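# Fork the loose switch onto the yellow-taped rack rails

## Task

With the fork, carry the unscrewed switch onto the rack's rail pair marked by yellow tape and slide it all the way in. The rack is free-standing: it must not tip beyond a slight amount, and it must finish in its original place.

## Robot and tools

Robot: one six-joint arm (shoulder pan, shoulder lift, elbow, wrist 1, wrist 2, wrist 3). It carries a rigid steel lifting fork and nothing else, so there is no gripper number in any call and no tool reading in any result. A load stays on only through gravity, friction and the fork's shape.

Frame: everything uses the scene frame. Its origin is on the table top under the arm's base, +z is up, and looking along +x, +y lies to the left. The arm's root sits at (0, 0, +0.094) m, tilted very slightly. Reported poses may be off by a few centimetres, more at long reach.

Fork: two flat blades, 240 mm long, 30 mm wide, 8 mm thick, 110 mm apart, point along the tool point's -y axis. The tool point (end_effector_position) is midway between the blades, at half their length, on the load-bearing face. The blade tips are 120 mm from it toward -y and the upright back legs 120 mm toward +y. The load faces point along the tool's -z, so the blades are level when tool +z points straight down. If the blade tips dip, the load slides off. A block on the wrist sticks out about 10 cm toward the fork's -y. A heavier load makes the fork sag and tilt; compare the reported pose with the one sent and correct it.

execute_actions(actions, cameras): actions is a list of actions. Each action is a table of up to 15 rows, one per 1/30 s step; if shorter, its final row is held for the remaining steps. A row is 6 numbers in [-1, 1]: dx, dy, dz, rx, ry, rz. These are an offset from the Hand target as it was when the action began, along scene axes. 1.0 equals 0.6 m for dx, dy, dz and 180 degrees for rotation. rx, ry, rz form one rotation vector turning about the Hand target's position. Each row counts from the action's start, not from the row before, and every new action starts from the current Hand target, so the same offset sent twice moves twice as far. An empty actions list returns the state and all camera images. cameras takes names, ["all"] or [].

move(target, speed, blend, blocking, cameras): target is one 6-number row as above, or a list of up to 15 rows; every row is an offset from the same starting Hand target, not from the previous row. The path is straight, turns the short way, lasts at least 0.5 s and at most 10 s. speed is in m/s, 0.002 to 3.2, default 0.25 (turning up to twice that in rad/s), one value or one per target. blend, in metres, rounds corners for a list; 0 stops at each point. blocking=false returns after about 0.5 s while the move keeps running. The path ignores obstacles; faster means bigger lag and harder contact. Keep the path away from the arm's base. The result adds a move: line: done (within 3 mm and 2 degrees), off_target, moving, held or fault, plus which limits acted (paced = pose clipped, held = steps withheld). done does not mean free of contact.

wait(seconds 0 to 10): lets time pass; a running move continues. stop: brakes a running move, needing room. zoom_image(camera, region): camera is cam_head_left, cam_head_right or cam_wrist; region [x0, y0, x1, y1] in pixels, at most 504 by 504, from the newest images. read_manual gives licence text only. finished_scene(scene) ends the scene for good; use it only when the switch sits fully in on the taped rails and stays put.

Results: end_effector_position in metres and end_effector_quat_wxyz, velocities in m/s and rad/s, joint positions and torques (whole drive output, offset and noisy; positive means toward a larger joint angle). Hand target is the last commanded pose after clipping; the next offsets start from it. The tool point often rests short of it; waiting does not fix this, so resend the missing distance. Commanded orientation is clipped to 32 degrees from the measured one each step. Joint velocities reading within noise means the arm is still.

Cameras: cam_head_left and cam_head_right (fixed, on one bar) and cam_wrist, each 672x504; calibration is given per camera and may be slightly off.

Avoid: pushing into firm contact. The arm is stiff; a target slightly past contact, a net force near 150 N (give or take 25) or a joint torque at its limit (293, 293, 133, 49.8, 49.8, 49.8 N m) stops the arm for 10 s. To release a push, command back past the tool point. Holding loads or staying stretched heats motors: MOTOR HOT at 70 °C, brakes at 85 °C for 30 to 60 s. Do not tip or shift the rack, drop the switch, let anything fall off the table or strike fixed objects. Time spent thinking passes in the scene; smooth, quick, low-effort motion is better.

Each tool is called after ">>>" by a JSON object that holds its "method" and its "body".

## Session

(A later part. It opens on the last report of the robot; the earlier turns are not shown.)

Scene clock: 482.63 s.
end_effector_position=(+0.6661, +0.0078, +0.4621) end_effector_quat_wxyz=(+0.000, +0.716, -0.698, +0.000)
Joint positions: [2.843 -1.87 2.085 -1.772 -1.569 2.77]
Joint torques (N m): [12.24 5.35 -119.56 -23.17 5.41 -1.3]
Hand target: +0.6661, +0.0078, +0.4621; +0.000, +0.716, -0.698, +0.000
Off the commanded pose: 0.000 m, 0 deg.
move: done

>>> {"method": "move", "body": {"target": [[-0.01, -0.0003, 0, 0, 0, 0], [-0.13, -0.0036, 0, 0, 0, 0]], "speed": [0.03, 0.2], "blend": [0.003, 0], "cameras": ["all"]}}

>>> {"method": "zoom_image", "body": {"camera": "cam_head_right", "region": [270, 90, 420, 280]}}

>>> {"method": "zoom_image", "body": {"camera": "cam_head_right", "region": [375, 140, 417, 182]}}

>>> {"method": "zoom_image", "body": {"camera": "cam_head_right", "region": [360, 225, 423, 288]}}

>>> {"method": "zoom_image", "body": {"camera": "cam_head_right", "region": [270, 88, 312, 130]}}

>>> {"method": "zoom_image", "body": {"camera": "cam_head_right", "region": [372, 165, 414, 207]}}

Scene clock: 488.83 s.
end_effector_position=(+0.5883, +0.0056, +0.4621) end_effector_quat_wxyz=(+0.000, +0.716, -0.698, +0.000)
Joint positions: [2.775 -2.028 2.177 -1.706 -1.57 2.702]
Joint torques (N m): [-23.05 -32.71 -76.63 -5.28 1.84 -2.04]
Hand target: +0.5881, +0.0056, +0.4621; +0.000, +0.716, -0.698, +0.000
Off the commanded pose: 0.000 m, 0 deg.
move: done
camera_calibration:
cam_wrist: T_world_to_cam=[[0.0131554, -0.999568, -0.0262949, 0.0195735], [-0.937807, -0.0214575, 0.346494, 0.263002], [-0.346908, 0.0201012, -0.937684, 0.73168], [0, 0, 0, 1]] pos_world=[0.500214, 0.0105007, 0.595471]

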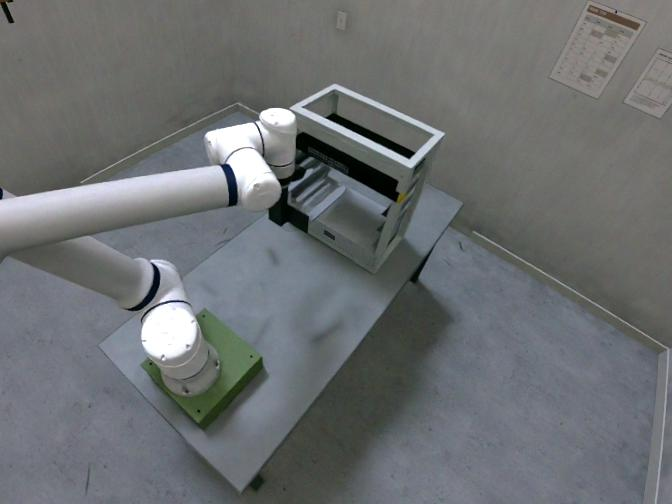

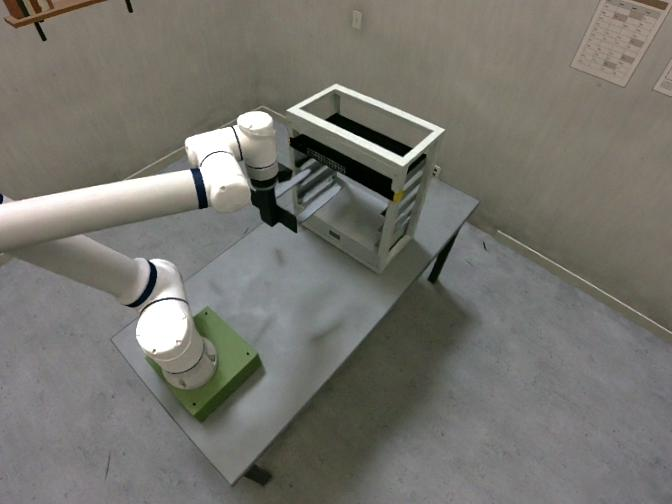

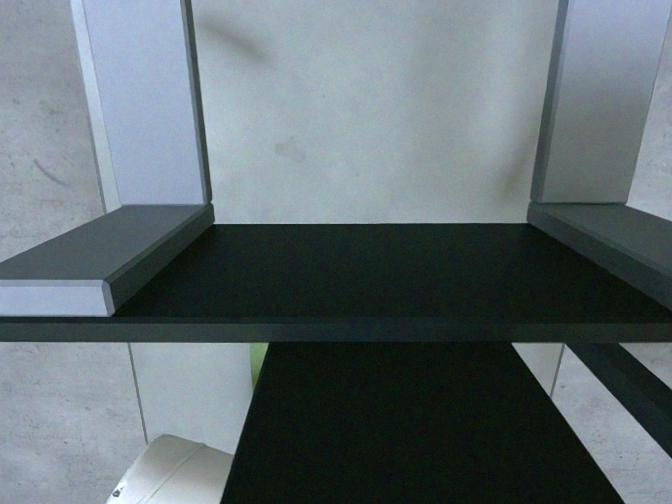

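Scaled by 2.653.

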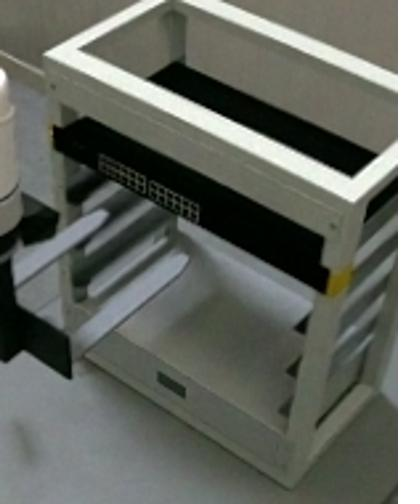

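Scaled by 12.000.

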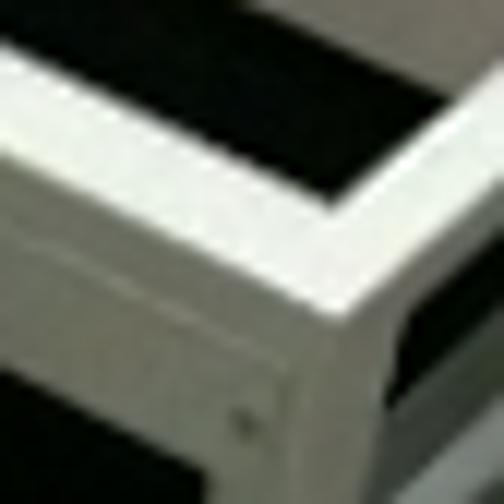

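Scaled by 8.000.

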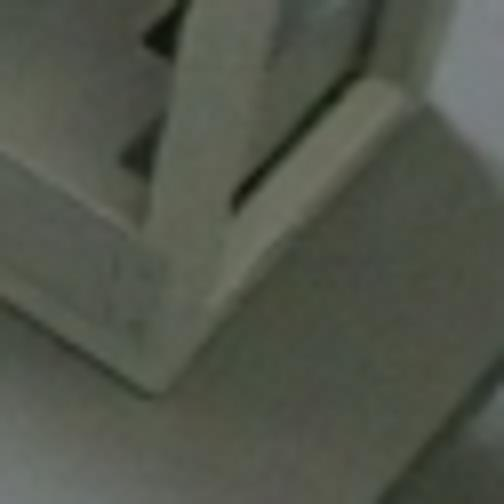

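Scaled by 12.000.

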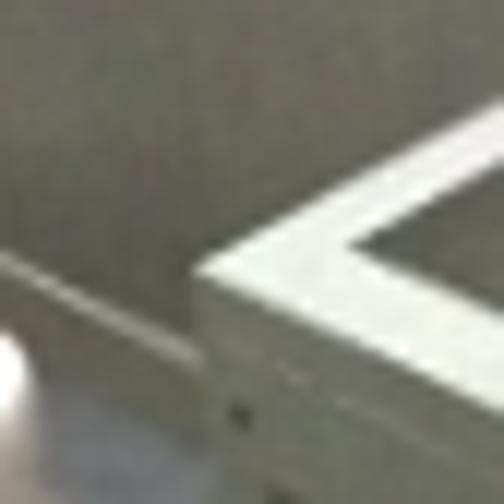

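Scaled by 12.000.

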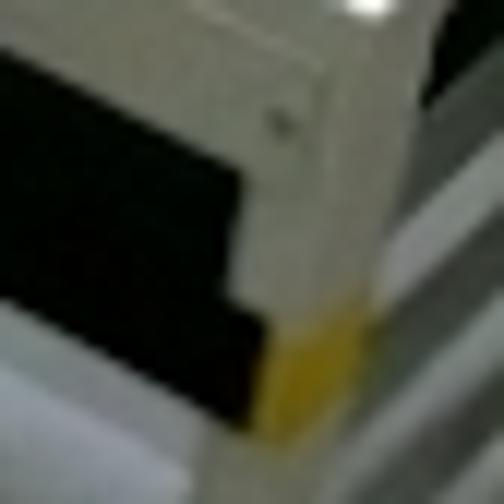

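>>> {"method": "finished_scene", "body": {"scene": 2}}

The scene is finished: the task was done.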